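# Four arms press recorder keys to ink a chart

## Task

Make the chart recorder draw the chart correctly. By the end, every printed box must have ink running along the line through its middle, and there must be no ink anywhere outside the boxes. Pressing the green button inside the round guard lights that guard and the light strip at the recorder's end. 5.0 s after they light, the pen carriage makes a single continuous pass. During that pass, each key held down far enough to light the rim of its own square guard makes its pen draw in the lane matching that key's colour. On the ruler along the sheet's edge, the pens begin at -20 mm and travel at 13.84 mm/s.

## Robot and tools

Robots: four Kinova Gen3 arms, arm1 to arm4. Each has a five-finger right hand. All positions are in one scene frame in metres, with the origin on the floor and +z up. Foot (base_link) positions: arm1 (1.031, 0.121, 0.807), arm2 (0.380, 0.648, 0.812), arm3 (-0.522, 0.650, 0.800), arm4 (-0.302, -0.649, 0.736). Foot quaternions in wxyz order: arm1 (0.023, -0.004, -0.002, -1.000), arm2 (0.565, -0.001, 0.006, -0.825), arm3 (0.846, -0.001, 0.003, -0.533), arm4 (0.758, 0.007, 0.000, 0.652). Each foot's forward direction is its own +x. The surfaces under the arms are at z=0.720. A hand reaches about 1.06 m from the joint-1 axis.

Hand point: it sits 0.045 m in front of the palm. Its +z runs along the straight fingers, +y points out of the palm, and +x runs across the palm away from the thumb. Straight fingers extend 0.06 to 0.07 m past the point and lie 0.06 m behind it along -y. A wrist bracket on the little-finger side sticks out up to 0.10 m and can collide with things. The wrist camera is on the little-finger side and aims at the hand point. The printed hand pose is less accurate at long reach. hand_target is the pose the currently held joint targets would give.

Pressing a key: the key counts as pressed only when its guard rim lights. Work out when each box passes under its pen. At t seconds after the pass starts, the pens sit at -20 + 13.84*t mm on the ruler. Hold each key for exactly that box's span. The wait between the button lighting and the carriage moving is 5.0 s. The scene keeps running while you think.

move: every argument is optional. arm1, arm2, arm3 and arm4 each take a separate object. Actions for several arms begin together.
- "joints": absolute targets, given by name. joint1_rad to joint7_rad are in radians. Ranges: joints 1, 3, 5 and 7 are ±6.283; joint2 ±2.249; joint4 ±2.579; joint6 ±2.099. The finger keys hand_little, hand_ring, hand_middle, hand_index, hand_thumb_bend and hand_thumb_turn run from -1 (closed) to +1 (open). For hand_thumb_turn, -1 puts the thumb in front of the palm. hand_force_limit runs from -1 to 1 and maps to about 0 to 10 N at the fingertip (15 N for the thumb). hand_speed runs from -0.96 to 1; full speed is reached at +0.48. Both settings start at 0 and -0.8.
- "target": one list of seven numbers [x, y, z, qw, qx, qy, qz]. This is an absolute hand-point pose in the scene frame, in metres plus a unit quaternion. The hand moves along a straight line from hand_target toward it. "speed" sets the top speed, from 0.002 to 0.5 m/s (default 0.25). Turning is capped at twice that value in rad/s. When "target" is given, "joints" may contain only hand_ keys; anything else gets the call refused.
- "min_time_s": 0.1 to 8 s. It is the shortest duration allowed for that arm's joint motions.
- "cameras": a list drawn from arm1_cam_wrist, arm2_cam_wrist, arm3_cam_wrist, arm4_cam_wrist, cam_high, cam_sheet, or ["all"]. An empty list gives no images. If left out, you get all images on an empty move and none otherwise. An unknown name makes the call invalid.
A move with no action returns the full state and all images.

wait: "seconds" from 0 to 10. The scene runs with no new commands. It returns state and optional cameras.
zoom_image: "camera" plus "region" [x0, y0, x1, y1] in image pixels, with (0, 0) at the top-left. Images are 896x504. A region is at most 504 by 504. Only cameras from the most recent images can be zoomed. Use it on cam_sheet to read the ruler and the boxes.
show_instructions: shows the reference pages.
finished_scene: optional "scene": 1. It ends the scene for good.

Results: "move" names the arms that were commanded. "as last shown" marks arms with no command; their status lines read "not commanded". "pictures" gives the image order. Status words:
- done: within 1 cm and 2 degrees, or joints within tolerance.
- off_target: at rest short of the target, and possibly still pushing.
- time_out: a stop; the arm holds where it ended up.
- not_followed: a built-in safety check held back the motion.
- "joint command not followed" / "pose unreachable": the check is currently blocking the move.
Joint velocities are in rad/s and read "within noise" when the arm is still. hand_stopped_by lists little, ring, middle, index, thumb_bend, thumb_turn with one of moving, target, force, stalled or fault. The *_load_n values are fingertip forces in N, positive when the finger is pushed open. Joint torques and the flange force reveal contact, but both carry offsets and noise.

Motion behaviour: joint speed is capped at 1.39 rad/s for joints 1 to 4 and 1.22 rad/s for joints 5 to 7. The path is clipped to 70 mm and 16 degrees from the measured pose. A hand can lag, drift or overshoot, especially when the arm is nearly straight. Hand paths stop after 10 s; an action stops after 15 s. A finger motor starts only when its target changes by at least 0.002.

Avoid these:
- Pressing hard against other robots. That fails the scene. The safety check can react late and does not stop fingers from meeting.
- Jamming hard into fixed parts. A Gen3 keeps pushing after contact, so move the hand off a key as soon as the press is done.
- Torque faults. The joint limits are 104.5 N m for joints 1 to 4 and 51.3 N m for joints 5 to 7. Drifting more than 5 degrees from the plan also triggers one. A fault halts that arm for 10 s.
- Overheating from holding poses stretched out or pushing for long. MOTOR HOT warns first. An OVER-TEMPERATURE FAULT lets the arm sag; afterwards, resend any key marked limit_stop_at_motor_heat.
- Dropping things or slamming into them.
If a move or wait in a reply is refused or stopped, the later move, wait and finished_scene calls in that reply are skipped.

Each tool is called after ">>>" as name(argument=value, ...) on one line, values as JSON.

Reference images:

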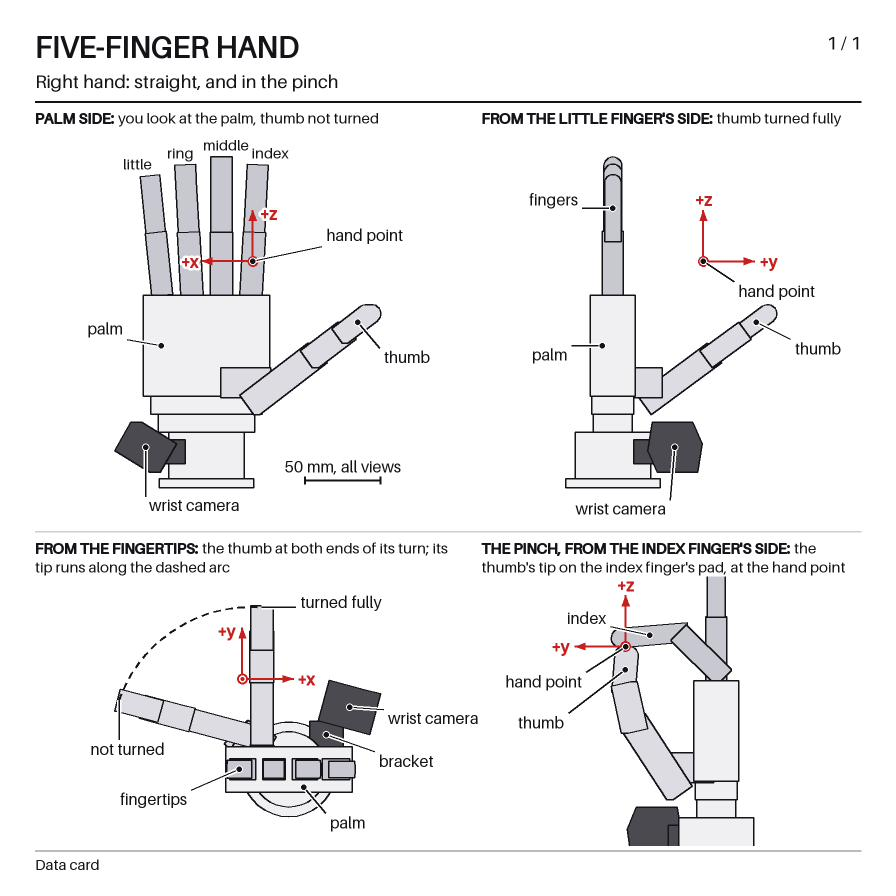

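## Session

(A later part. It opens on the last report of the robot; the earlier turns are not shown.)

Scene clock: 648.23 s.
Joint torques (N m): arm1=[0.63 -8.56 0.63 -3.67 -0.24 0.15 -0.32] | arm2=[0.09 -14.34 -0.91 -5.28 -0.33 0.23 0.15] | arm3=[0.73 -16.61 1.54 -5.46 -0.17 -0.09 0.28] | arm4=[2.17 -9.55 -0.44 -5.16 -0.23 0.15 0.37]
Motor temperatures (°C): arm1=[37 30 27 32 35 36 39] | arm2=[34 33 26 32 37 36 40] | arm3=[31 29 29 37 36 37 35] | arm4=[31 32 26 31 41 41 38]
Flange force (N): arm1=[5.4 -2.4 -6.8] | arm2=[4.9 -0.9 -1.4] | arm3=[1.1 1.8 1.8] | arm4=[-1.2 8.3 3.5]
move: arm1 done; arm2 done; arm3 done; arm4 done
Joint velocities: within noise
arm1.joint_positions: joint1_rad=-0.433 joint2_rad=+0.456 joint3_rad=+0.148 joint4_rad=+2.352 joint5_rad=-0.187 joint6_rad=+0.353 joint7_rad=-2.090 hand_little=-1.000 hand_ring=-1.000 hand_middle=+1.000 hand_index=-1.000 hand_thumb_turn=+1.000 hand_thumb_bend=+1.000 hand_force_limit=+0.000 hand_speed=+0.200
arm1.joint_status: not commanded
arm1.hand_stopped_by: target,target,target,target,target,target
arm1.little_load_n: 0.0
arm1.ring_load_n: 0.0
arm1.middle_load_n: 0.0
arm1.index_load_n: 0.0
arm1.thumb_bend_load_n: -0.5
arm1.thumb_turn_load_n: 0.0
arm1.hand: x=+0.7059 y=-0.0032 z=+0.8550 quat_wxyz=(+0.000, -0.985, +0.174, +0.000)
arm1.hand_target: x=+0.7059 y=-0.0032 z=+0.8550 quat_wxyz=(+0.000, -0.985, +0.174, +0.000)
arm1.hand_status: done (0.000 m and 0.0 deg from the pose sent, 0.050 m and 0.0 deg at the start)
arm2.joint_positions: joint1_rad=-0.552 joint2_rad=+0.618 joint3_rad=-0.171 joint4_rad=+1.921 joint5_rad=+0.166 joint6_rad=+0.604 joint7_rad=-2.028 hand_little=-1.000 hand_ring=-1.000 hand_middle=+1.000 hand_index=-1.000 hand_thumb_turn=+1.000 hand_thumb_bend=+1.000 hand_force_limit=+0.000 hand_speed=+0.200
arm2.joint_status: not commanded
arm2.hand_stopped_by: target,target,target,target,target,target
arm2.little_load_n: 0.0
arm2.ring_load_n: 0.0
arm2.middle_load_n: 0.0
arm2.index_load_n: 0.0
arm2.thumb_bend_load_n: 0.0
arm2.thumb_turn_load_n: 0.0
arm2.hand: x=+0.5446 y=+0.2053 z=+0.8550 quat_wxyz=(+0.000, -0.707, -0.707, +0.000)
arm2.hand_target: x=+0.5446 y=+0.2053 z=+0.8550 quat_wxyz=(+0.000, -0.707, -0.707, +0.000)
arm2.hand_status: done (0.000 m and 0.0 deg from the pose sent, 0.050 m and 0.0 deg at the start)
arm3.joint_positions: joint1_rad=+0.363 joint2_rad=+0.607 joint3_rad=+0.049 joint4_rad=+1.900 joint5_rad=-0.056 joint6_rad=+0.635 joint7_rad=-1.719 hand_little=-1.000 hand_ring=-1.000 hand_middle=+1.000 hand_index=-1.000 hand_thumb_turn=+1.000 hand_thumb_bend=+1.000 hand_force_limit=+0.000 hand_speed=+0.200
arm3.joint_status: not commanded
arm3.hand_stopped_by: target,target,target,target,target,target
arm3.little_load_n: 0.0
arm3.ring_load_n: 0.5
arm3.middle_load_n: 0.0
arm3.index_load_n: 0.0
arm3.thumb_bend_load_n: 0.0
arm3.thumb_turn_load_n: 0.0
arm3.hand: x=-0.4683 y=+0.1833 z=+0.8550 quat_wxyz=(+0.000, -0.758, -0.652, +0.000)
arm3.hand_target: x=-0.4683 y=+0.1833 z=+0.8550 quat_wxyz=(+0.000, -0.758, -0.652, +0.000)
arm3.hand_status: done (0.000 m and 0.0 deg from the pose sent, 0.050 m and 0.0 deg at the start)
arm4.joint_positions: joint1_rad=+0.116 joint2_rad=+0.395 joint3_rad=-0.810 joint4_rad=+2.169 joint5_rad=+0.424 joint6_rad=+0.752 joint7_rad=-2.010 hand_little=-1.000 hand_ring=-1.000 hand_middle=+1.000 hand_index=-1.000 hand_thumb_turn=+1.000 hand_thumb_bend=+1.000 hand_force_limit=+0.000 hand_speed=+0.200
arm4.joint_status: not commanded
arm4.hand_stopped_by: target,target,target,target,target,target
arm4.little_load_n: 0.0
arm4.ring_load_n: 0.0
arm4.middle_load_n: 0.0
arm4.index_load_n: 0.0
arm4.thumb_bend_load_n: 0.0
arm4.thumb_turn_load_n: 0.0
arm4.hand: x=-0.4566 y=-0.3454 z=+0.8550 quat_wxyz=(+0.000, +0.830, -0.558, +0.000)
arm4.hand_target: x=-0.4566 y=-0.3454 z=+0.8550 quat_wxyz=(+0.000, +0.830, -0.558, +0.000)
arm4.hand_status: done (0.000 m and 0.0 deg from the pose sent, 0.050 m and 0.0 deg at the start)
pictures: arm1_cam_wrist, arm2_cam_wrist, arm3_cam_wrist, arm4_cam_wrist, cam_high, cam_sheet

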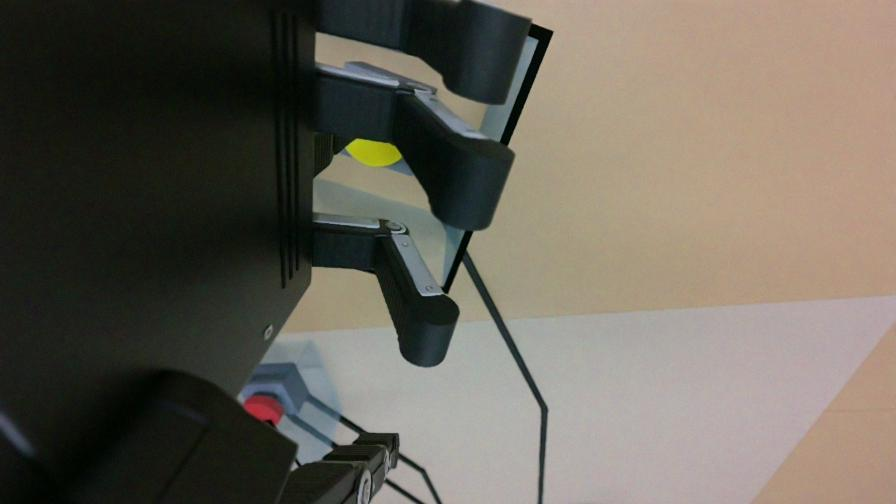

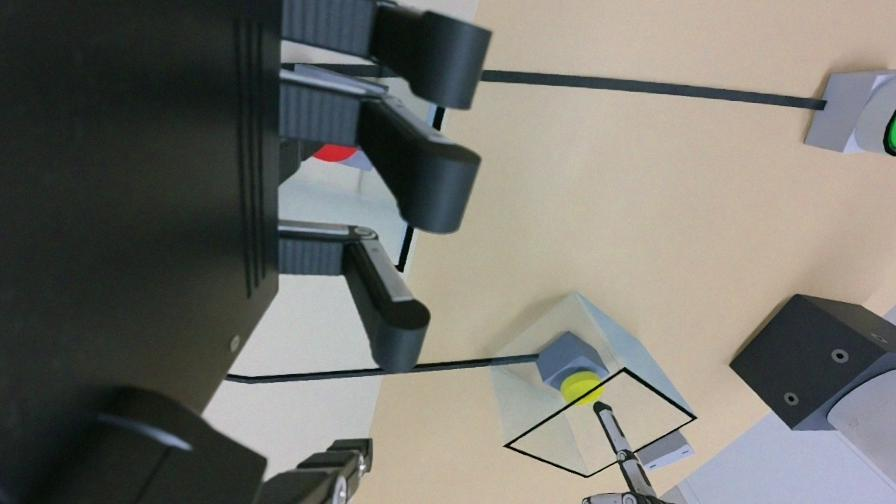

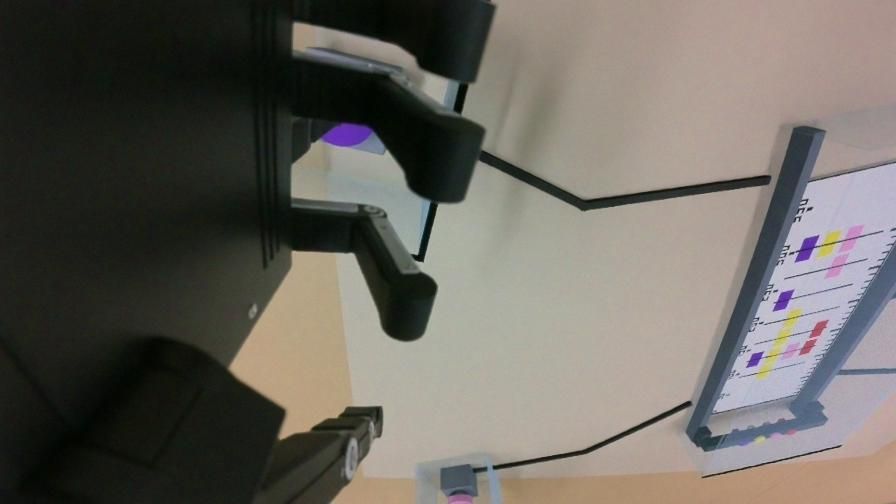

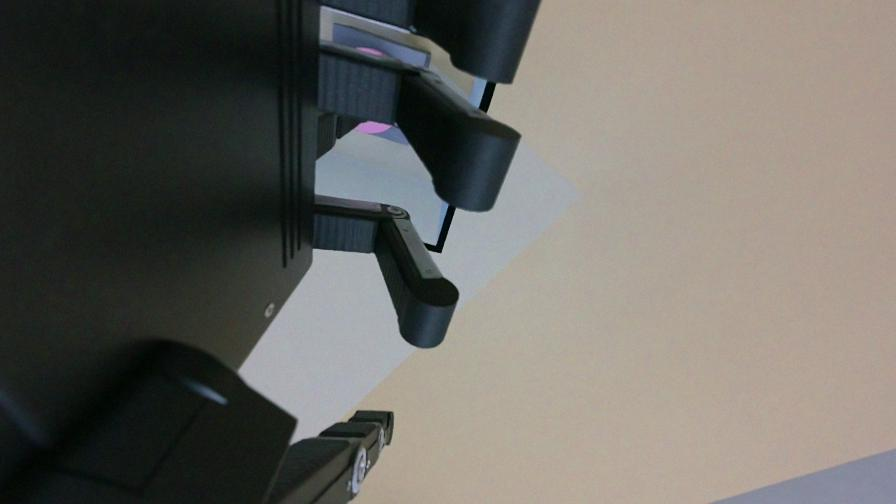

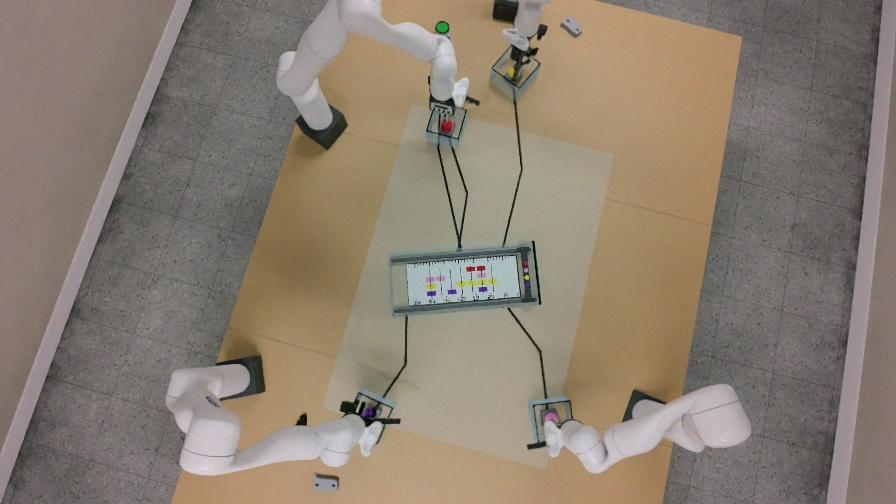

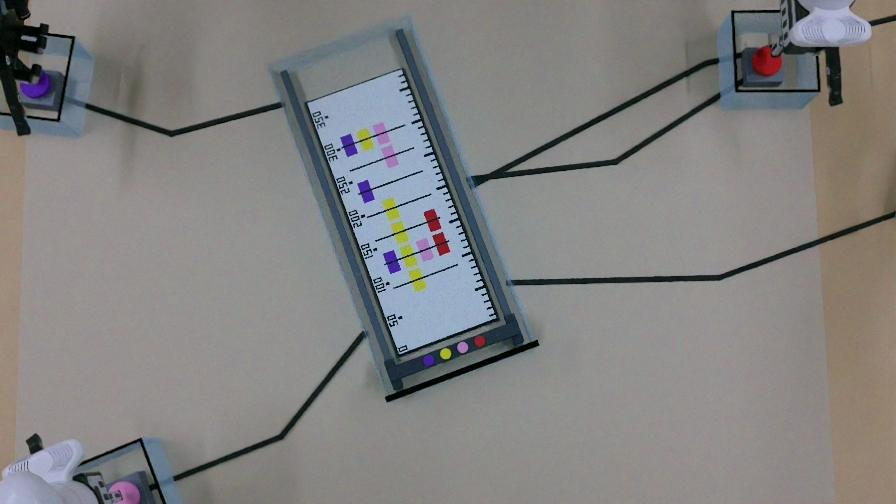

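>>> move(arm1={"target": [0.6930, -0.0006, 0.840, 0, -0.9848, 0.1736, 0], "speed": 0.1}, arm2={"target": [0.5386, 0.1983, 0.840, 0, -0.7071, -0.7071, 0], "speed": 0.1}, arm3={"target": [-0.4746, 0.1752, 0.840, 0, -0.7581, -0.6521, 0], "speed": 0.1}, arm4={"target": [-0.4544, -0.3402, 0.840, 0, 0.8295, -0.5585, 0], "speed": 0.1}, cameras=["all"])

>>> zoom_image(camera="arm1_cam_wrist", region=[290, 80, 450, 220])

>>> zoom_image(camera="arm2_cam_wrist", region=[260, 80, 420, 220])

>>> zoom_image(camera="arm3_cam_wrist", region=[270, 60, 430, 200])

>>> zoom_image(camera="arm4_cam_wrist", region=[290, 60, 450, 200])

>>> zoom_image(camera="cam_sheet", region=[690, 0, 896, 130])

>>> zoom_image(camera="cam_sheet", region=[0, 0, 140, 150])

>>> zoom_image(camera="cam_sheet", region=[0, 400, 200, 504])

>>> zoom_image(camera="cam_high", region=[400, 30, 560, 160])

Scene clock: 734.87 s.
Joint torques (N m): arm1=[0.76 -8.75 0.84 -3.89 -0.22 -0.32 -0.33] | arm2=[0.1 -14.73 -0.88 -5.05 -0.31 0.25 0.16] | arm3=[0.73 -15.95 1.66 -5.58 -0.14 -0.59 0.26] | arm4=[2.11 -9.71 -0.49 -5.05 -0.12 -0.27 0.38]
Motor temperatures (°C): arm1=[36 30 27 32 35 36 38] | arm2=[34 33 26 32 37 36 40] | arm3=[31 29 29 36 36 37 35] | arm4=[31 32 26 30 41 41 37]
Flange force (N): arm1=[6.4 -2.4 -9.9] | arm2=[4.9 -0.8 -1.5] | arm3=[2.8 1.5 -1.8] | arm4=[0.1 8.2 1.0]
move: arm1 done; arm2 done; arm3 done; arm4 done
Joint velocities: within noise
arm1.joint_positions: joint1_rad=-0.391 joint2_rad=+0.514 joint3_rad=+0.126 joint4_rad=+2.327 joint5_rad=-0.196 joint6_rad=+0.318 joint7_rad=-2.060 hand_little=-1.000 hand_ring=-1.000 hand_middle=+1.000 hand_index=-1.000 hand_thumb_turn=+1.000 hand_thumb_bend=+1.000 hand_force_limit=+0.000 hand_speed=+0.200
arm1.joint_status: not commanded
arm1.hand_stopped_by: target,target,target,target,target,target
arm1.little_load_n: 0.0
arm1.ring_load_n: 0.0
arm1.middle_load_n: 0.0
arm1.index_load_n: 0.0
arm1.thumb_bend_load_n: 0.0
arm1.thumb_turn_load_n: 0.0
arm1.hand: x=+0.6930 y=-0.0006 z=+0.8400 quat_wxyz=(+0.000, -0.985, +0.174, +0.000)
arm1.hand_target: x=+0.6930 y=-0.0006 z=+0.8400 quat_wxyz=(+0.000, -0.985, +0.174, +0.000)
arm1.hand_status: done (0.000 m and 0.0 deg from the pose sent, 0.020 m and 0.0 deg at the start)
arm2.joint_positions: joint1_rad=-0.540 joint2_rad=+0.657 joint3_rad=-0.165 joint4_rad=+1.912 joint5_rad=+0.175 joint6_rad=+0.575 joint7_rad=-2.017 hand_little=-1.000 hand_ring=-1.000 hand_middle=+1.000 hand_index=-1.000 hand_thumb_turn=+1.000 hand_thumb_bend=+1.000 hand_force_limit=+0.000 hand_speed=+0.200
arm2.joint_status: not commanded
arm2.hand_stopped_by: target,target,target,target,target,target
arm2.little_load_n: 0.0
arm2.ring_load_n: 0.0
arm2.middle_load_n: 0.0
arm2.index_load_n: 0.0
arm2.thumb_bend_load_n: 0.0
arm2.thumb_turn_load_n: 0.0
arm2.hand: x=+0.5386 y=+0.1983 z=+0.8400 quat_wxyz=(+0.000, -0.707, -0.707, +0.000)
arm2.hand_target: x=+0.5386 y=+0.1983 z=+0.8400 quat_wxyz=(+0.000, -0.707, -0.707, +0.000)
arm2.hand_status: done (0.000 m and 0.0 deg from the pose sent, 0.018 m and 0.0 deg at the start)
arm3.joint_positions: joint1_rad=+0.381 joint2_rad=+0.650 joint3_rad=+0.045 joint4_rad=+1.882 joint5_rad=-0.057 joint6_rad=+0.610 joint7_rad=-1.704 hand_little=-1.000 hand_ring=-1.000 hand_middle=+1.000 hand_index=-1.000 hand_thumb_turn=+1.000 hand_thumb_bend=+1.000 hand_force_limit=+0.000 hand_speed=+0.200
arm3.joint_status: not commanded
arm3.hand_stopped_by: target,target,target,target,target,target
arm3.little_load_n: 0.0
arm3.ring_load_n: 0.0
arm3.middle_load_n: 0.0
arm3.index_load_n: 0.0
arm3.thumb_bend_load_n: 0.0
arm3.thumb_turn_load_n: 0.0
arm3.hand: x=-0.4746 y=+0.1752 z=+0.8400 quat_wxyz=(+0.000, -0.758, -0.652, +0.000)
arm3.hand_target: x=-0.4746 y=+0.1752 z=+0.8400 quat_wxyz=(+0.000, -0.758, -0.652, +0.000)
arm3.hand_status: done (0.000 m and 0.0 deg from the pose sent, 0.018 m and 0.0 deg at the start)
arm4.joint_positions: joint1_rad=+0.092 joint2_rad=+0.435 joint3_rad=-0.776 joint4_rad=+2.178 joint5_rad=+0.473 joint6_rad=+0.714 joint7_rad=-2.042 hand_little=-1.000 hand_ring=-1.000 hand_middle=+1.000 hand_index=-1.000 hand_thumb_turn=+1.000 hand_thumb_bend=+1.000 hand_force_limit=+0.000 hand_speed=+0.200
arm4.joint_status: not commanded
arm4.hand_stopped_by: target,target,target,target,target,target
arm4.little_load_n: 0.0
arm4.ring_load_n: 0.0
arm4.middle_load_n: 0.0
arm4.index_load_n: 0.0
arm4.thumb_bend_load_n: 0.0
arm4.thumb_turn_load_n: 0.0
arm4.hand: x=-0.4544 y=-0.3402 z=+0.8400 quat_wxyz=(+0.000, +0.830, -0.558, +0.000)
arm4.hand_target: x=-0.4544 y=-0.3402 z=+0.8400 quat_wxyz=(+0.000, +0.830, -0.558, +0.000)
arm4.hand_status: done (0.000 m and 0.0 deg from the pose sent, 0.016 m and 0.0 deg at the start)
pictures: arm1_cam_wrist, arm2_cam_wrist, arm3_cam_wrist, arm4_cam_wrist, cam_high, cam_sheet

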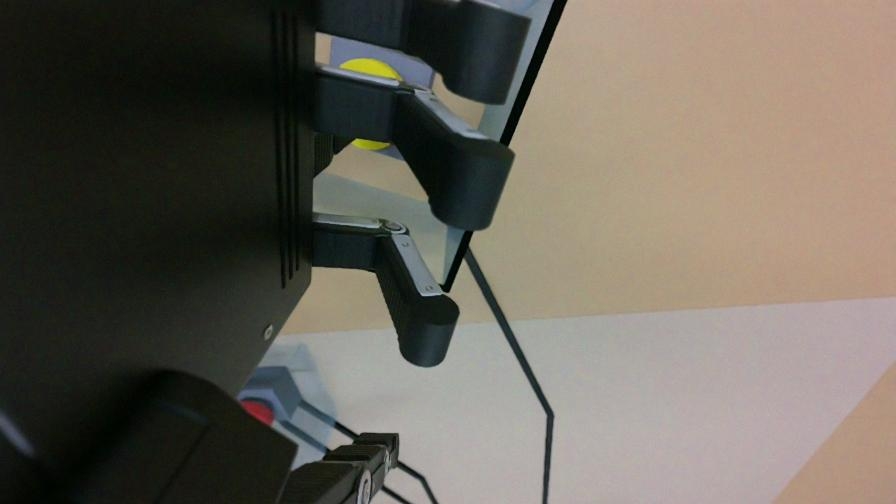

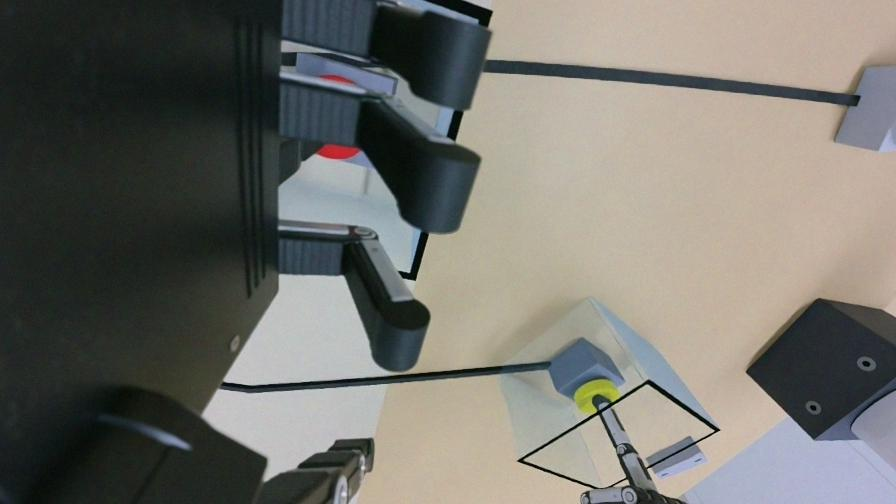

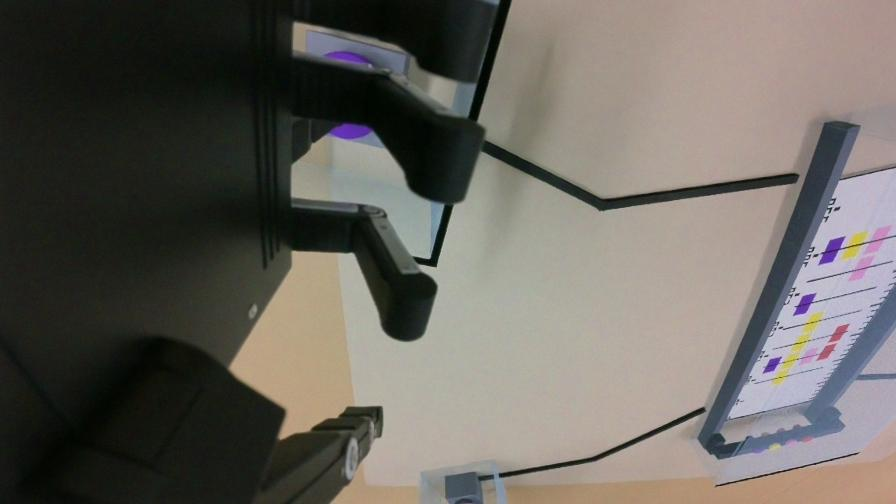

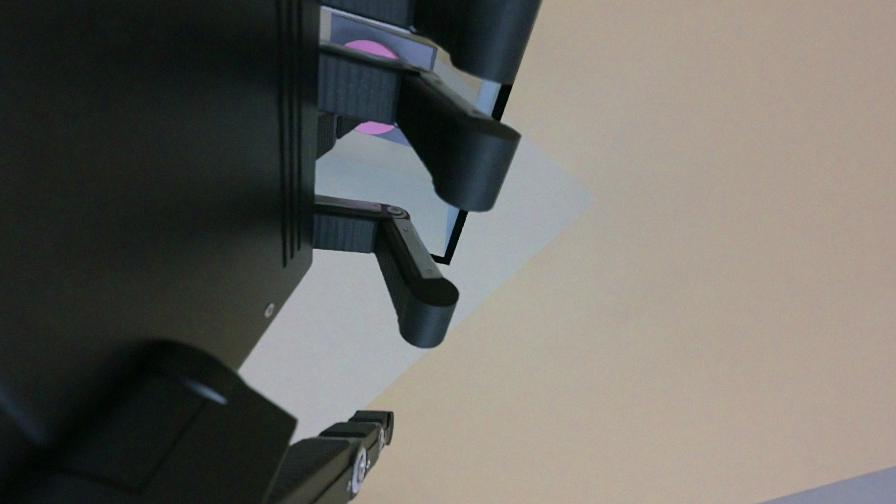

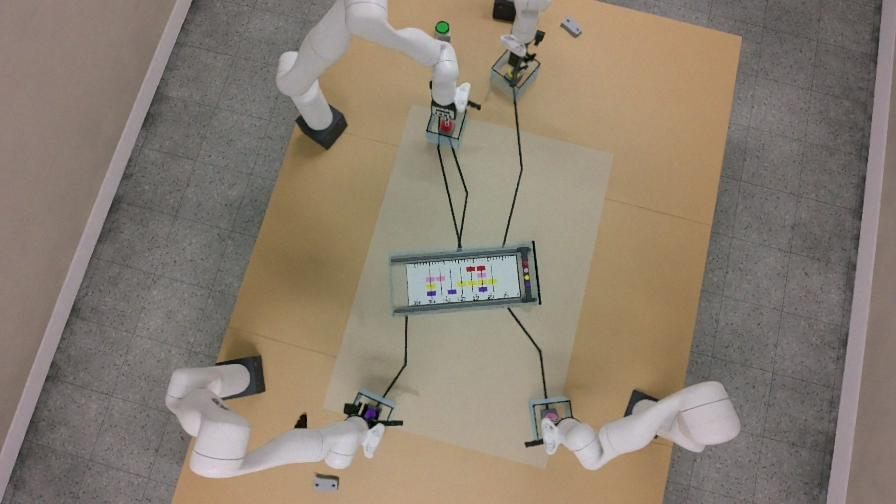

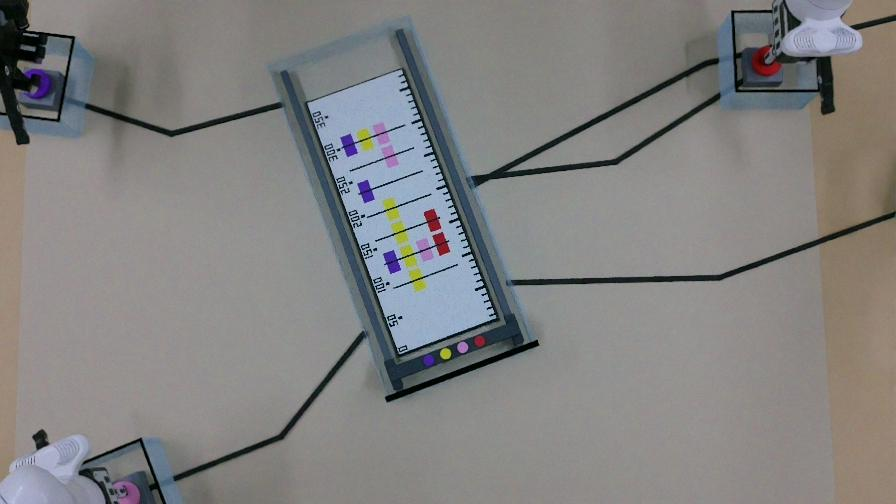

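Scaled by 3.150.

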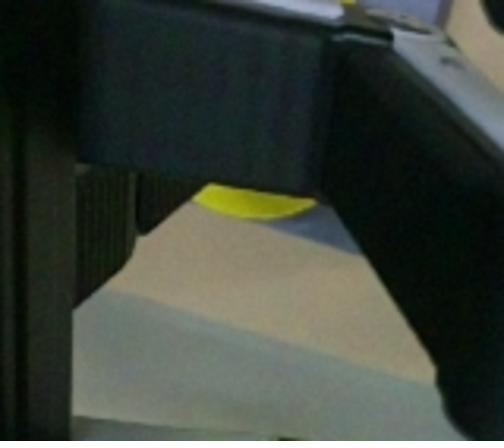

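Scaled by 3.150.

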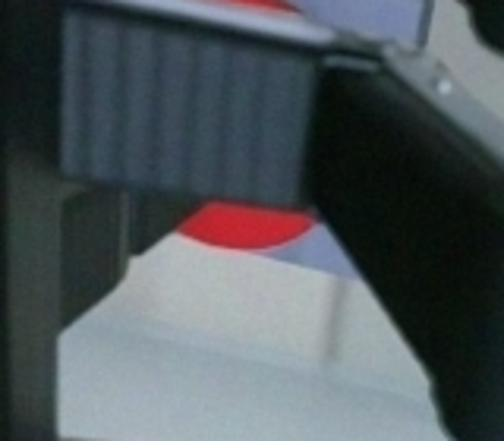

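Scaled by 3.150.

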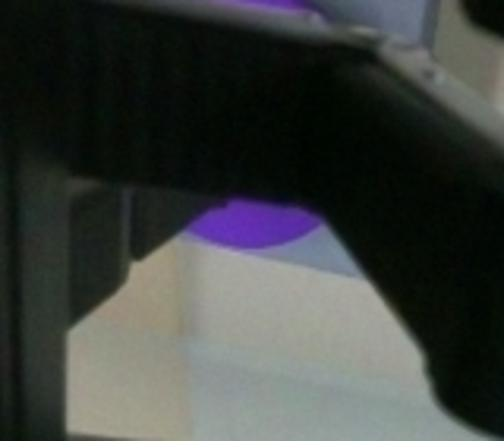

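Scaled by 3.150.

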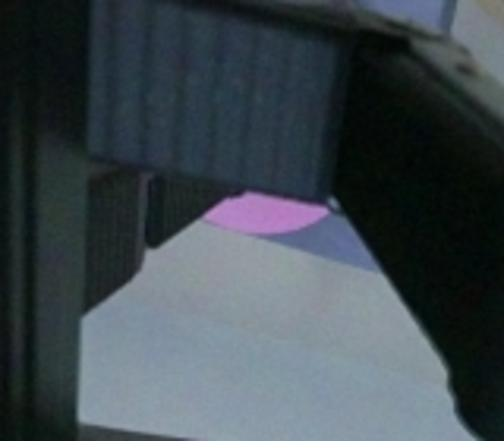

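Scaled by 2.447.

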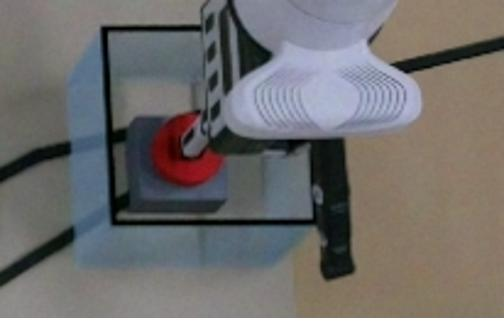

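Scaled by 3.360.

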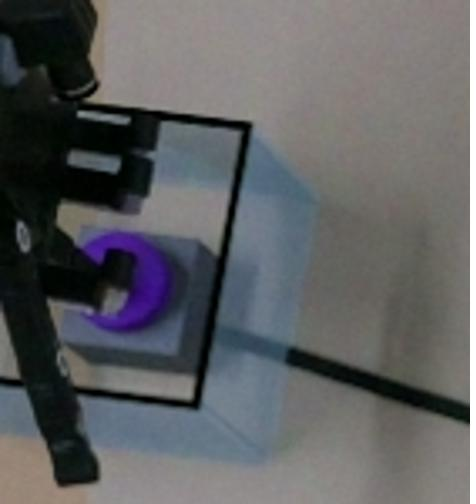

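Scaled by 2.520.

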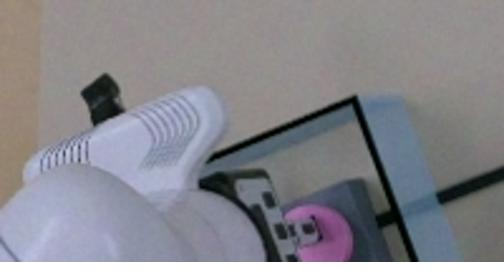

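Scaled by 3.150.

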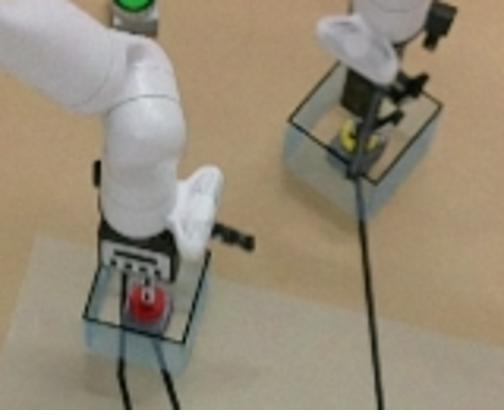

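>>> move(arm1={"target": [0.6930, -0.0006, 0.836, 0, -0.9848, 0.1736, 0], "speed": 0.05}, arm2={"target": [0.5386, 0.1983, 0.836, 0, -0.7071, -0.7071, 0], "speed": 0.05}, arm3={"target": [-0.4746, 0.1752, 0.836, 0, -0.7581, -0.6521, 0], "speed": 0.05}, arm4={"target": [-0.4544, -0.3402, 0.836, 0, 0.8295, -0.5585, 0], "speed": 0.05}, cameras=["cam_high", "cam_sheet"])

>>> move(arm1={"target": [0.6930, -0.0006, 0.832, 0, -0.9848, 0.1736, 0], "speed": 0.05}, arm2={"target": [0.5386, 0.1983, 0.832, 0, -0.7071, -0.7071, 0], "speed": 0.05}, arm3={"target": [-0.4746, 0.1752, 0.832, 0, -0.7581, -0.6521, 0], "speed": 0.05}, arm4={"target": [-0.4544, -0.3402, 0.832, 0, 0.8295, -0.5585, 0], "speed": 0.05}, cameras=["cam_high", "cam_sheet"])

Scene clock: 749.47 s.
Joint torques (N m): arm1=[0.34 1.26 -0.62 -2.45 -0.44 -1.21 -0.29] | arm2=[0.15 -13.74 -0.81 -4.79 -0.28 0.12 0.14] | arm3=[0.93 -1.23 1.38 -2.67 -0.04 -2.55 0.3] | arm4=[2.08 -9.12 -0.36 -4.77 -0.12 -0.39 0.4]
Motor temperatures (°C): arm1=[36 30 27 32 35 36 38] | arm2=[34 33 26 32 37 36 40] | arm3=[31 29 29 36 36 37 35] | arm4=[31 32 26 30 41 41 37]
Flange force (N): arm1=[8.3 -5.3 -47.1] | arm2=[5.4 -0.8 -4.2] | arm3=[9.9 1.2 -39.1] | arm4=[0.7 8.2 -1.5]
move: arm1 done; arm2 done; arm3 done; arm4 done
Joint velocities: within noise
arm1.joint_positions: joint1_rad=-0.386 joint2_rad=+0.527 joint3_rad=+0.120 joint4_rad=+2.330 joint5_rad=-0.200 joint6_rad=+0.303 joint7_rad=-2.058 hand_little=-1.000 hand_ring=-1.000 hand_middle=+1.000 hand_index=-1.000 hand_thumb_turn=+1.000 hand_thumb_bend=+1.000 hand_force_limit=+0.000 hand_speed=+0.200
arm1.joint_status: not commanded
arm1.hand_stopped_by: target,target,target,target,target,target
arm1.little_load_n: 0.0
arm1.ring_load_n: 0.5
arm1.middle_load_n: 0.5
arm1.index_load_n: 0.0
arm1.thumb_bend_load_n: 0.0
arm1.thumb_turn_load_n: 0.0
arm1.hand: x=+0.6930 y=-0.0006 z=+0.8360 quat_wxyz=(+0.000, -0.985, +0.174, +0.000)
arm1.hand_target: x=+0.6930 y=-0.0006 z=+0.8360 quat_wxyz=(+0.000, -0.985, +0.174, +0.000)
arm1.hand_status: done (0.000 m and 0.0 deg from the pose sent, 0.004 m and 0.0 deg at the start)
arm2.joint_positions: joint1_rad=-0.542 joint2_rad=+0.666 joint3_rad=-0.162 joint4_rad=+1.914 joint5_rad=+0.177 joint6_rad=+0.564 joint7_rad=-2.019 hand_little=-1.000 hand_ring=-1.000 hand_middle=+1.000 hand_index=-1.000 hand_thumb_turn=+1.000 hand_thumb_bend=+1.000 hand_force_limit=+0.000 hand_speed=+0.200
arm2.joint_status: not commanded
arm2.hand_stopped_by: target,target,target,target,target,target
arm2.little_load_n: 0.0
arm2.ring_load_n: 0.5
arm2.middle_load_n: 0.0
arm2.index_load_n: 0.0
arm2.thumb_bend_load_n: 0.0
arm2.thumb_turn_load_n: 0.0
arm2.hand: x=+0.5386 y=+0.1983 z=+0.8360 quat_wxyz=(+0.000, -0.707, -0.707, +0.000)
arm2.hand_target: x=+0.5386 y=+0.1983 z=+0.8360 quat_wxyz=(+0.000, -0.707, -0.707, +0.000)
arm2.hand_status: done (0.000 m and 0.0 deg from the pose sent, 0.004 m and 0.0 deg at the start)
arm3.joint_positions: joint1_rad=+0.381 joint2_rad=+0.658 joint3_rad=+0.044 joint4_rad=+1.885 joint5_rad=-0.058 joint6_rad=+0.600 joint7_rad=-1.703 hand_little=-1.000 hand_ring=-1.000 hand_middle=+1.000 hand_index=-1.000 hand_thumb_turn=+1.000 hand_thumb_bend=+1.000 hand_force_limit=+0.000 hand_speed=+0.200
arm3.joint_status: not commanded
arm3.hand_stopped_by: target,target,target,target,target,target
arm3.little_load_n: 0.0
arm3.ring_load_n: 0.0
arm3.middle_load_n: 0.0
arm3.index_load_n: 0.0
arm3.thumb_bend_load_n: -0.5
arm3.thumb_turn_load_n: 0.0
arm3.hand: x=-0.4746 y=+0.1752 z=+0.8360 quat_wxyz=(+0.000, -0.758, -0.652, +0.000)
arm3.hand_target: x=-0.4746 y=+0.1752 z=+0.8360 quat_wxyz=(+0.000, -0.758, -0.652, +0.000)
arm3.hand_status: done (0.000 m and 0.0 deg from the pose sent, 0.004 m and 0.0 deg at the start)
arm4.joint_positions: joint1_rad=+0.083 joint2_rad=+0.444 joint3_rad=-0.767 joint4_rad=+2.183 joint5_rad=+0.485 joint6_rad=+0.702 joint7_rad=-2.054 hand_little=-1.000 hand_ring=-1.000 hand_middle=+1.000 hand_index=-1.000 hand_thumb_turn=+1.000 hand_thumb_bend=+1.000 hand_force_limit=+0.000 hand_speed=+0.200
arm4.joint_status: not commanded
arm4.hand_stopped_by: target,target,target,target,target,target
arm4.little_load_n: 0.5
arm4.ring_load_n: 0.0
arm4.middle_load_n: 0.0
arm4.index_load_n: 0.0
arm4.thumb_bend_load_n: 0.0
arm4.thumb_turn_load_n: 0.0
arm4.hand: x=-0.4544 y=-0.3402 z=+0.8360 quat_wxyz=(+0.000, +0.829, -0.559, +0.000)
arm4.hand_target: x=-0.4544 y=-0.3402 z=+0.8360 quat_wxyz=(+0.000, +0.829, -0.559, +0.000)
arm4.hand_status: done (0.000 m and 0.0 deg from the pose sent, 0.004 m and 0.0 deg at the start)

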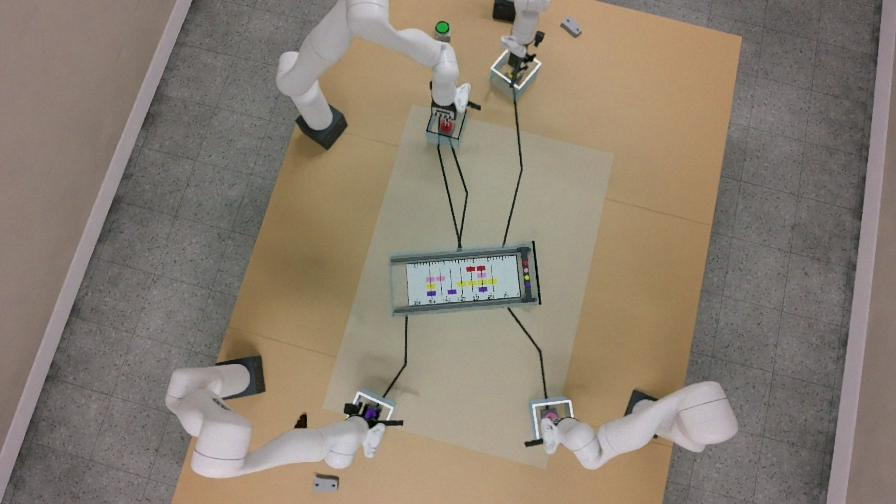

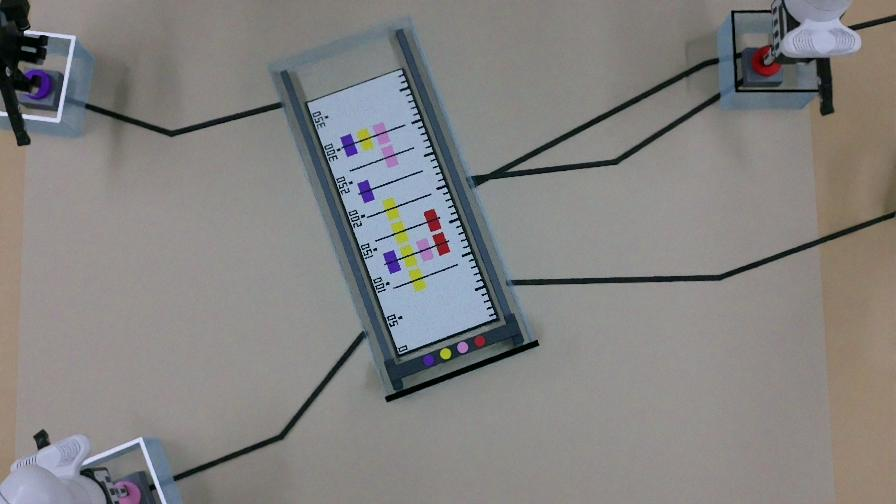

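Scene clock: 750.43 s.
Joint torques (N m): arm1=[-1.1 39.67 -5.48 -1.76 -1.31 -7.29 -0.17] | arm2=[0.3 -9.83 -0.38 -4.09 -0.15 -0.47 0.16] | arm3=[1.64 37.28 1.23 3.94 0.4 -8.18 0.28] | arm4=[1.07 25.07 7.36 7.39 1.66 -7.04 0.34]
Motor temperatures (°C): arm1=[36 30 27 32 35 36 38] | arm2=[34 33 26 32 37 36 40] | arm3=[31 29 29 36 36 37 35] | arm4=[31 32 26 30 41 41 37]
Flange force (N): arm1=[20.5 -19.5 -196.3] | arm2=[7.2 -0.8 -14.8] | arm3=[29.1 0.8 -137.8] | arm4=[20.0 6.2 -137.3]
move: arm1 done; arm2 done; arm3 done; arm4 done
Joint velocities: within noise
arm1.joint_positions: joint1_rad=-0.381 joint2_rad=+0.539 joint3_rad=+0.113 joint4_rad=+2.333 joint5_rad=-0.203 joint6_rad=+0.288 joint7_rad=-2.055 hand_little=-1.000 hand_ring=-1.000 hand_middle=+1.000 hand_index=-1.000 hand_thumb_turn=+1.000 hand_thumb_bend=+1.000 hand_force_limit=+0.000 hand_speed=+0.200
arm1.joint_status: not commanded
arm1.hand_stopped_by: target,target,target,target,target,target
arm1.little_load_n: 0.0
arm1.ring_load_n: 0.0
arm1.middle_load_n: 2.5
arm1.index_load_n: 0.0
arm1.thumb_bend_load_n: 0.0
arm1.thumb_turn_load_n: 0.0
arm1.hand: x=+0.6930 y=-0.0006 z=+0.8320 quat_wxyz=(+0.000, -0.985, +0.174, +0.000)
arm1.hand_target: x=+0.6930 y=-0.0006 z=+0.8320 quat_wxyz=(+0.000, -0.985, +0.174, +0.000)
arm1.hand_status: done (0.000 m and 0.0 deg from the pose sent, 0.004 m and 0.0 deg at the start)
arm2.joint_positions: joint1_rad=-0.543 joint2_rad=+0.674 joint3_rad=-0.160 joint4_rad=+1.916 joint5_rad=+0.179 joint6_rad=+0.554 joint7_rad=-2.021 hand_little=-1.000 hand_ring=-1.000 hand_middle=+1.000 hand_index=-1.000 hand_thumb_turn=+1.000 hand_thumb_bend=+1.000 hand_force_limit=+0.000 hand_speed=+0.200
arm2.joint_status: not commanded
arm2.hand_stopped_by: target,target,target,target,target,target
arm2.little_load_n: 0.0
arm2.ring_load_n: 0.0
arm2.middle_load_n: 0.5
arm2.index_load_n: 0.0
arm2.thumb_bend_load_n: 0.0
arm2.thumb_turn_load_n: 0.0
arm2.hand: x=+0.5386 y=+0.1983 z=+0.8320 quat_wxyz=(+0.000, -0.707, -0.707, +0.000)
arm2.hand_target: x=+0.5386 y=+0.1983 z=+0.8320 quat_wxyz=(+0.000, -0.707, -0.707, +0.000)
arm2.hand_status: done (0.000 m and 0.0 deg from the pose sent, 0.004 m and 0.0 deg at the start)
arm3.joint_positions: joint1_rad=+0.382 joint2_rad=+0.666 joint3_rad=+0.044 joint4_rad=+1.887 joint5_rad=-0.058 joint6_rad=+0.589 joint7_rad=-1.703 hand_little=-1.000 hand_ring=-1.000 hand_middle=+1.000 hand_index=-1.000 hand_thumb_turn=+1.000 hand_thumb_bend=+1.000 hand_force_limit=+0.000 hand_speed=+0.200
arm3.joint_status: not commanded
arm3.hand_stopped_by: target,target,target,target,target,target
arm3.little_load_n: 0.0
arm3.ring_load_n: 0.0
arm3.middle_load_n: 0.0
arm3.index_load_n: 0.0
arm3.thumb_bend_load_n: 0.0
arm3.thumb_turn_load_n: 0.0
arm3.hand: x=-0.4746 y=+0.1752 z=+0.8320 quat_wxyz=(+0.000, -0.758, -0.652, +0.000)
arm3.hand_target: x=-0.4746 y=+0.1752 z=+0.8320 quat_wxyz=(+0.000, -0.758, -0.652, +0.000)
arm3.hand_status: done (0.000 m and 0.0 deg from the pose sent, 0.004 m and 0.0 deg at the start)
arm4.joint_positions: joint1_rad=+0.075 joint2_rad=+0.452 joint3_rad=-0.758 joint4_rad=+2.189 joint5_rad=+0.497 joint6_rad=+0.690 joint7_rad=-2.065 hand_little=-1.000 hand_ring=-1.000 hand_middle=+1.000 hand_index=-1.000 hand_thumb_turn=+1.000 hand_thumb_bend=+1.000 hand_force_limit=+0.000 hand_speed=+0.200
arm4.joint_status: not commanded
arm4.hand_stopped_by: target,target,target,target,target,target
arm4.little_load_n: 0.0
arm4.ring_load_n: 0.0
arm4.middle_load_n: 0.0
arm4.index_load_n: 0.0
arm4.thumb_bend_load_n: 0.0
arm4.thumb_turn_load_n: 0.0
arm4.hand: x=-0.4544 y=-0.3402 z=+0.8320 quat_wxyz=(+0.000, +0.830, -0.558, +0.000)
arm4.hand_target: x=-0.4544 y=-0.3402 z=+0.8320 quat_wxyz=(+0.000, +0.830, -0.558, +0.000)
arm4.hand_status: done (0.000 m and 0.0 deg from the pose sent, 0.004 m and 0.0 deg at the start)

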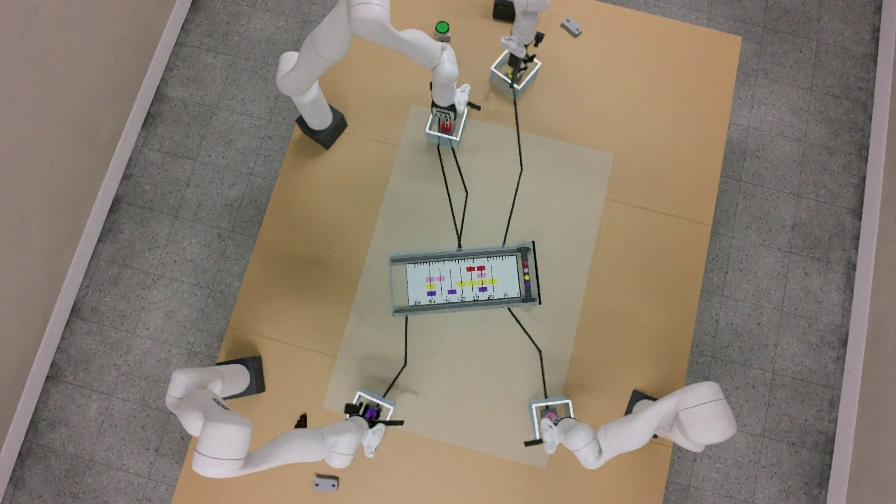

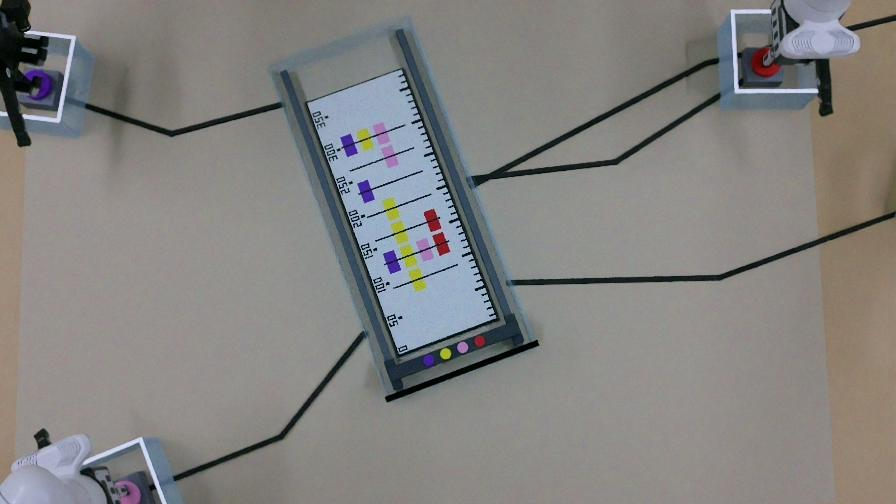

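>>> move(arm1={"target": [0.6930, -0.0006, 0.838, 0, -0.9848, 0.1736, 0], "speed": 0.05}, arm2={"target": [0.5386, 0.1983, 0.834, 0, -0.7071, -0.7071, 0], "speed": 0.05}, arm3={"target": [-0.4746, 0.1752, 0.838, 0, -0.7581, -0.6521, 0], "speed": 0.05}, arm4={"target": [-0.4544, -0.3402, 0.836, 0, 0.8295, -0.5585, 0], "speed": 0.05}, cameras=["cam_high", "cam_sheet"])

Scene clock: 767.03 s.
Joint torques (N m): arm1=[0.48 -7.99 0.32 -2.77 -0.3 0.34 -0.34] | arm2=[0.12 -13.21 -0.84 -4.42 -0.29 0.18 0.14] | arm3=[0.65 -14.81 1.41 -3.98 -0.22 0.21 0.28] | arm4=[2.1 -8.55 -0.15 -4.3 -0.08 -0.31 0.39]
Motor temperatures (°C): arm1=[36 33 27 32 35 36 38] | arm2=[34 33 26 32 37 36 40] | arm3=[31 31 29 36 36 37 35] | arm4=[31 33 26 30 41 42 37]
Flange force (N): arm1=[4.8 -2.4 -11.1] | arm2=[5.1 -0.8 -5.4] | arm3=[0.6 1.6 -3.0] | arm4=[0.6 8.2 -3.6]
move: arm1 done; arm2 done; arm3 done; arm4 done
Joint velocities: within noise
arm1.joint_positions: joint1_rad=-0.388 joint2_rad=+0.521 joint3_rad=+0.123 joint4_rad=+2.329 joint5_rad=-0.198 joint6_rad=+0.311 joint7_rad=-2.059 hand_little=-1.000 hand_ring=-1.000 hand_middle=+1.000 hand_index=-1.000 hand_thumb_turn=+1.000 hand_thumb_bend=+1.000 hand_force_limit=+0.000 hand_speed=+0.200
arm1.joint_status: not commanded
arm1.hand_stopped_by: target,target,target,target,target,target
arm1.little_load_n: 0.0
arm1.ring_load_n: 0.0
arm1.middle_load_n: 0.0
arm1.index_load_n: 0.0
arm1.thumb_bend_load_n: 0.0
arm1.thumb_turn_load_n: 0.0
arm1.hand: x=+0.6930 y=-0.0006 z=+0.8380 quat_wxyz=(+0.000, -0.985, +0.174, +0.000)
arm1.hand_target: x=+0.6930 y=-0.0006 z=+0.8380 quat_wxyz=(+0.000, -0.985, +0.174, +0.000)
arm1.hand_status: done (0.000 m and 0.0 deg from the pose sent, 0.006 m and 0.0 deg at the start)
arm2.joint_positions: joint1_rad=-0.542 joint2_rad=+0.670 joint3_rad=-0.161 joint4_rad=+1.915 joint5_rad=+0.178 joint6_rad=+0.559 joint7_rad=-2.020 hand_little=-1.000 hand_ring=-1.000 hand_middle=+1.000 hand_index=-1.000 hand_thumb_turn=+1.000 hand_thumb_bend=+1.000 hand_force_limit=+0.000 hand_speed=+0.200
arm2.joint_status: not commanded
arm2.hand_stopped_by: target,target,target,target,target,target
arm2.little_load_n: 0.0
arm2.ring_load_n: 0.0
arm2.middle_load_n: 0.0
arm2.index_load_n: 0.0
arm2.thumb_bend_load_n: 0.0
arm2.thumb_turn_load_n: 0.0
arm2.hand: x=+0.5386 y=+0.1983 z=+0.8340 quat_wxyz=(+0.000, -0.707, -0.707, +0.000)
arm2.hand_target: x=+0.5386 y=+0.1983 z=+0.8340 quat_wxyz=(+0.000, -0.707, -0.707, +0.000)
arm2.hand_status: done (0.000 m and 0.0 deg from the pose sent, 0.002 m and 0.0 deg at the start)
arm3.joint_positions: joint1_rad=+0.381 joint2_rad=+0.654 joint3_rad=+0.045 joint4_rad=+1.883 joint5_rad=-0.058 joint6_rad=+0.605 joint7_rad=-1.703 hand_little=-1.000 hand_ring=-1.000 hand_middle=+1.000 hand_index=-1.000 hand_thumb_turn=+1.000 hand_thumb_bend=+1.000 hand_force_limit=+0.000 hand_speed=+0.200
arm3.joint_status: not commanded
arm3.hand_stopped_by: target,target,target,target,target,target
arm3.little_load_n: 0.0
arm3.ring_load_n: 0.0
arm3.middle_load_n: 0.0
arm3.index_load_n: 0.0
arm3.thumb_bend_load_n: 0.0
arm3.thumb_turn_load_n: 0.0
arm3.hand: x=-0.4746 y=+0.1752 z=+0.8380 quat_wxyz=(+0.000, -0.758, -0.652, +0.000)
arm3.hand_target: x=-0.4746 y=+0.1752 z=+0.8380 quat_wxyz=(+0.000, -0.758, -0.652, +0.000)
arm3.hand_status: done (0.000 m and 0.0 deg from the pose sent, 0.006 m and 0.0 deg at the start)
arm4.joint_positions: joint1_rad=+0.083 joint2_rad=+0.444 joint3_rad=-0.767 joint4_rad=+2.183 joint5_rad=+0.485 joint6_rad=+0.702 joint7_rad=-2.053 hand_little=-1.000 hand_ring=-1.000 hand_middle=+1.000 hand_index=-1.000 hand_thumb_turn=+1.000 hand_thumb_bend=+1.000 hand_force_limit=+0.000 hand_speed=+0.200
arm4.joint_status: not commanded
arm4.hand_stopped_by: target,target,target,target,target,target
arm4.little_load_n: 0.0
arm4.ring_load_n: 0.0
arm4.middle_load_n: 0.0
arm4.index_load_n: 0.0
arm4.thumb_bend_load_n: 0.0
arm4.thumb_turn_load_n: 0.0
arm4.hand: x=-0.4544 y=-0.3402 z=+0.8360 quat_wxyz=(+0.000, +0.830, -0.558, +0.000)
arm4.hand_target: x=-0.4544 y=-0.3402 z=+0.8360 quat_wxyz=(+0.000, +0.830, -0.558, +0.000)
arm4.hand_status: done (0.000 m and 0.0 deg from the pose sent, 0.004 m and 0.0 deg at the start)

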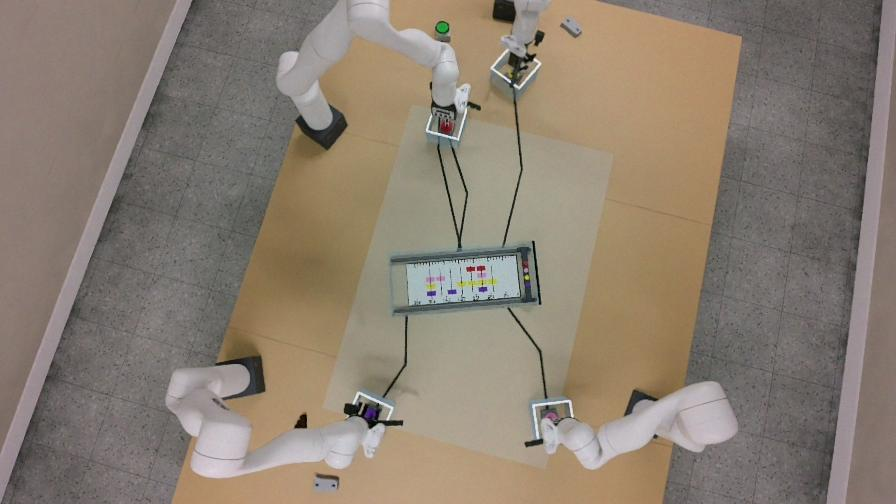

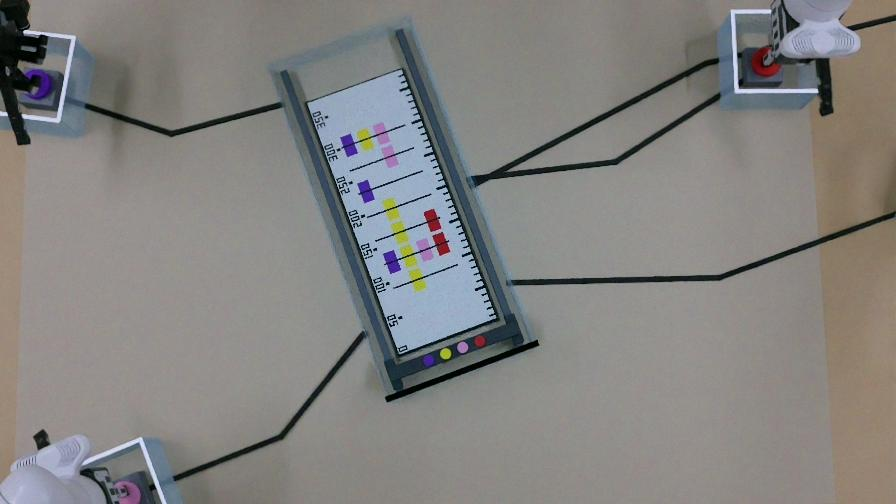

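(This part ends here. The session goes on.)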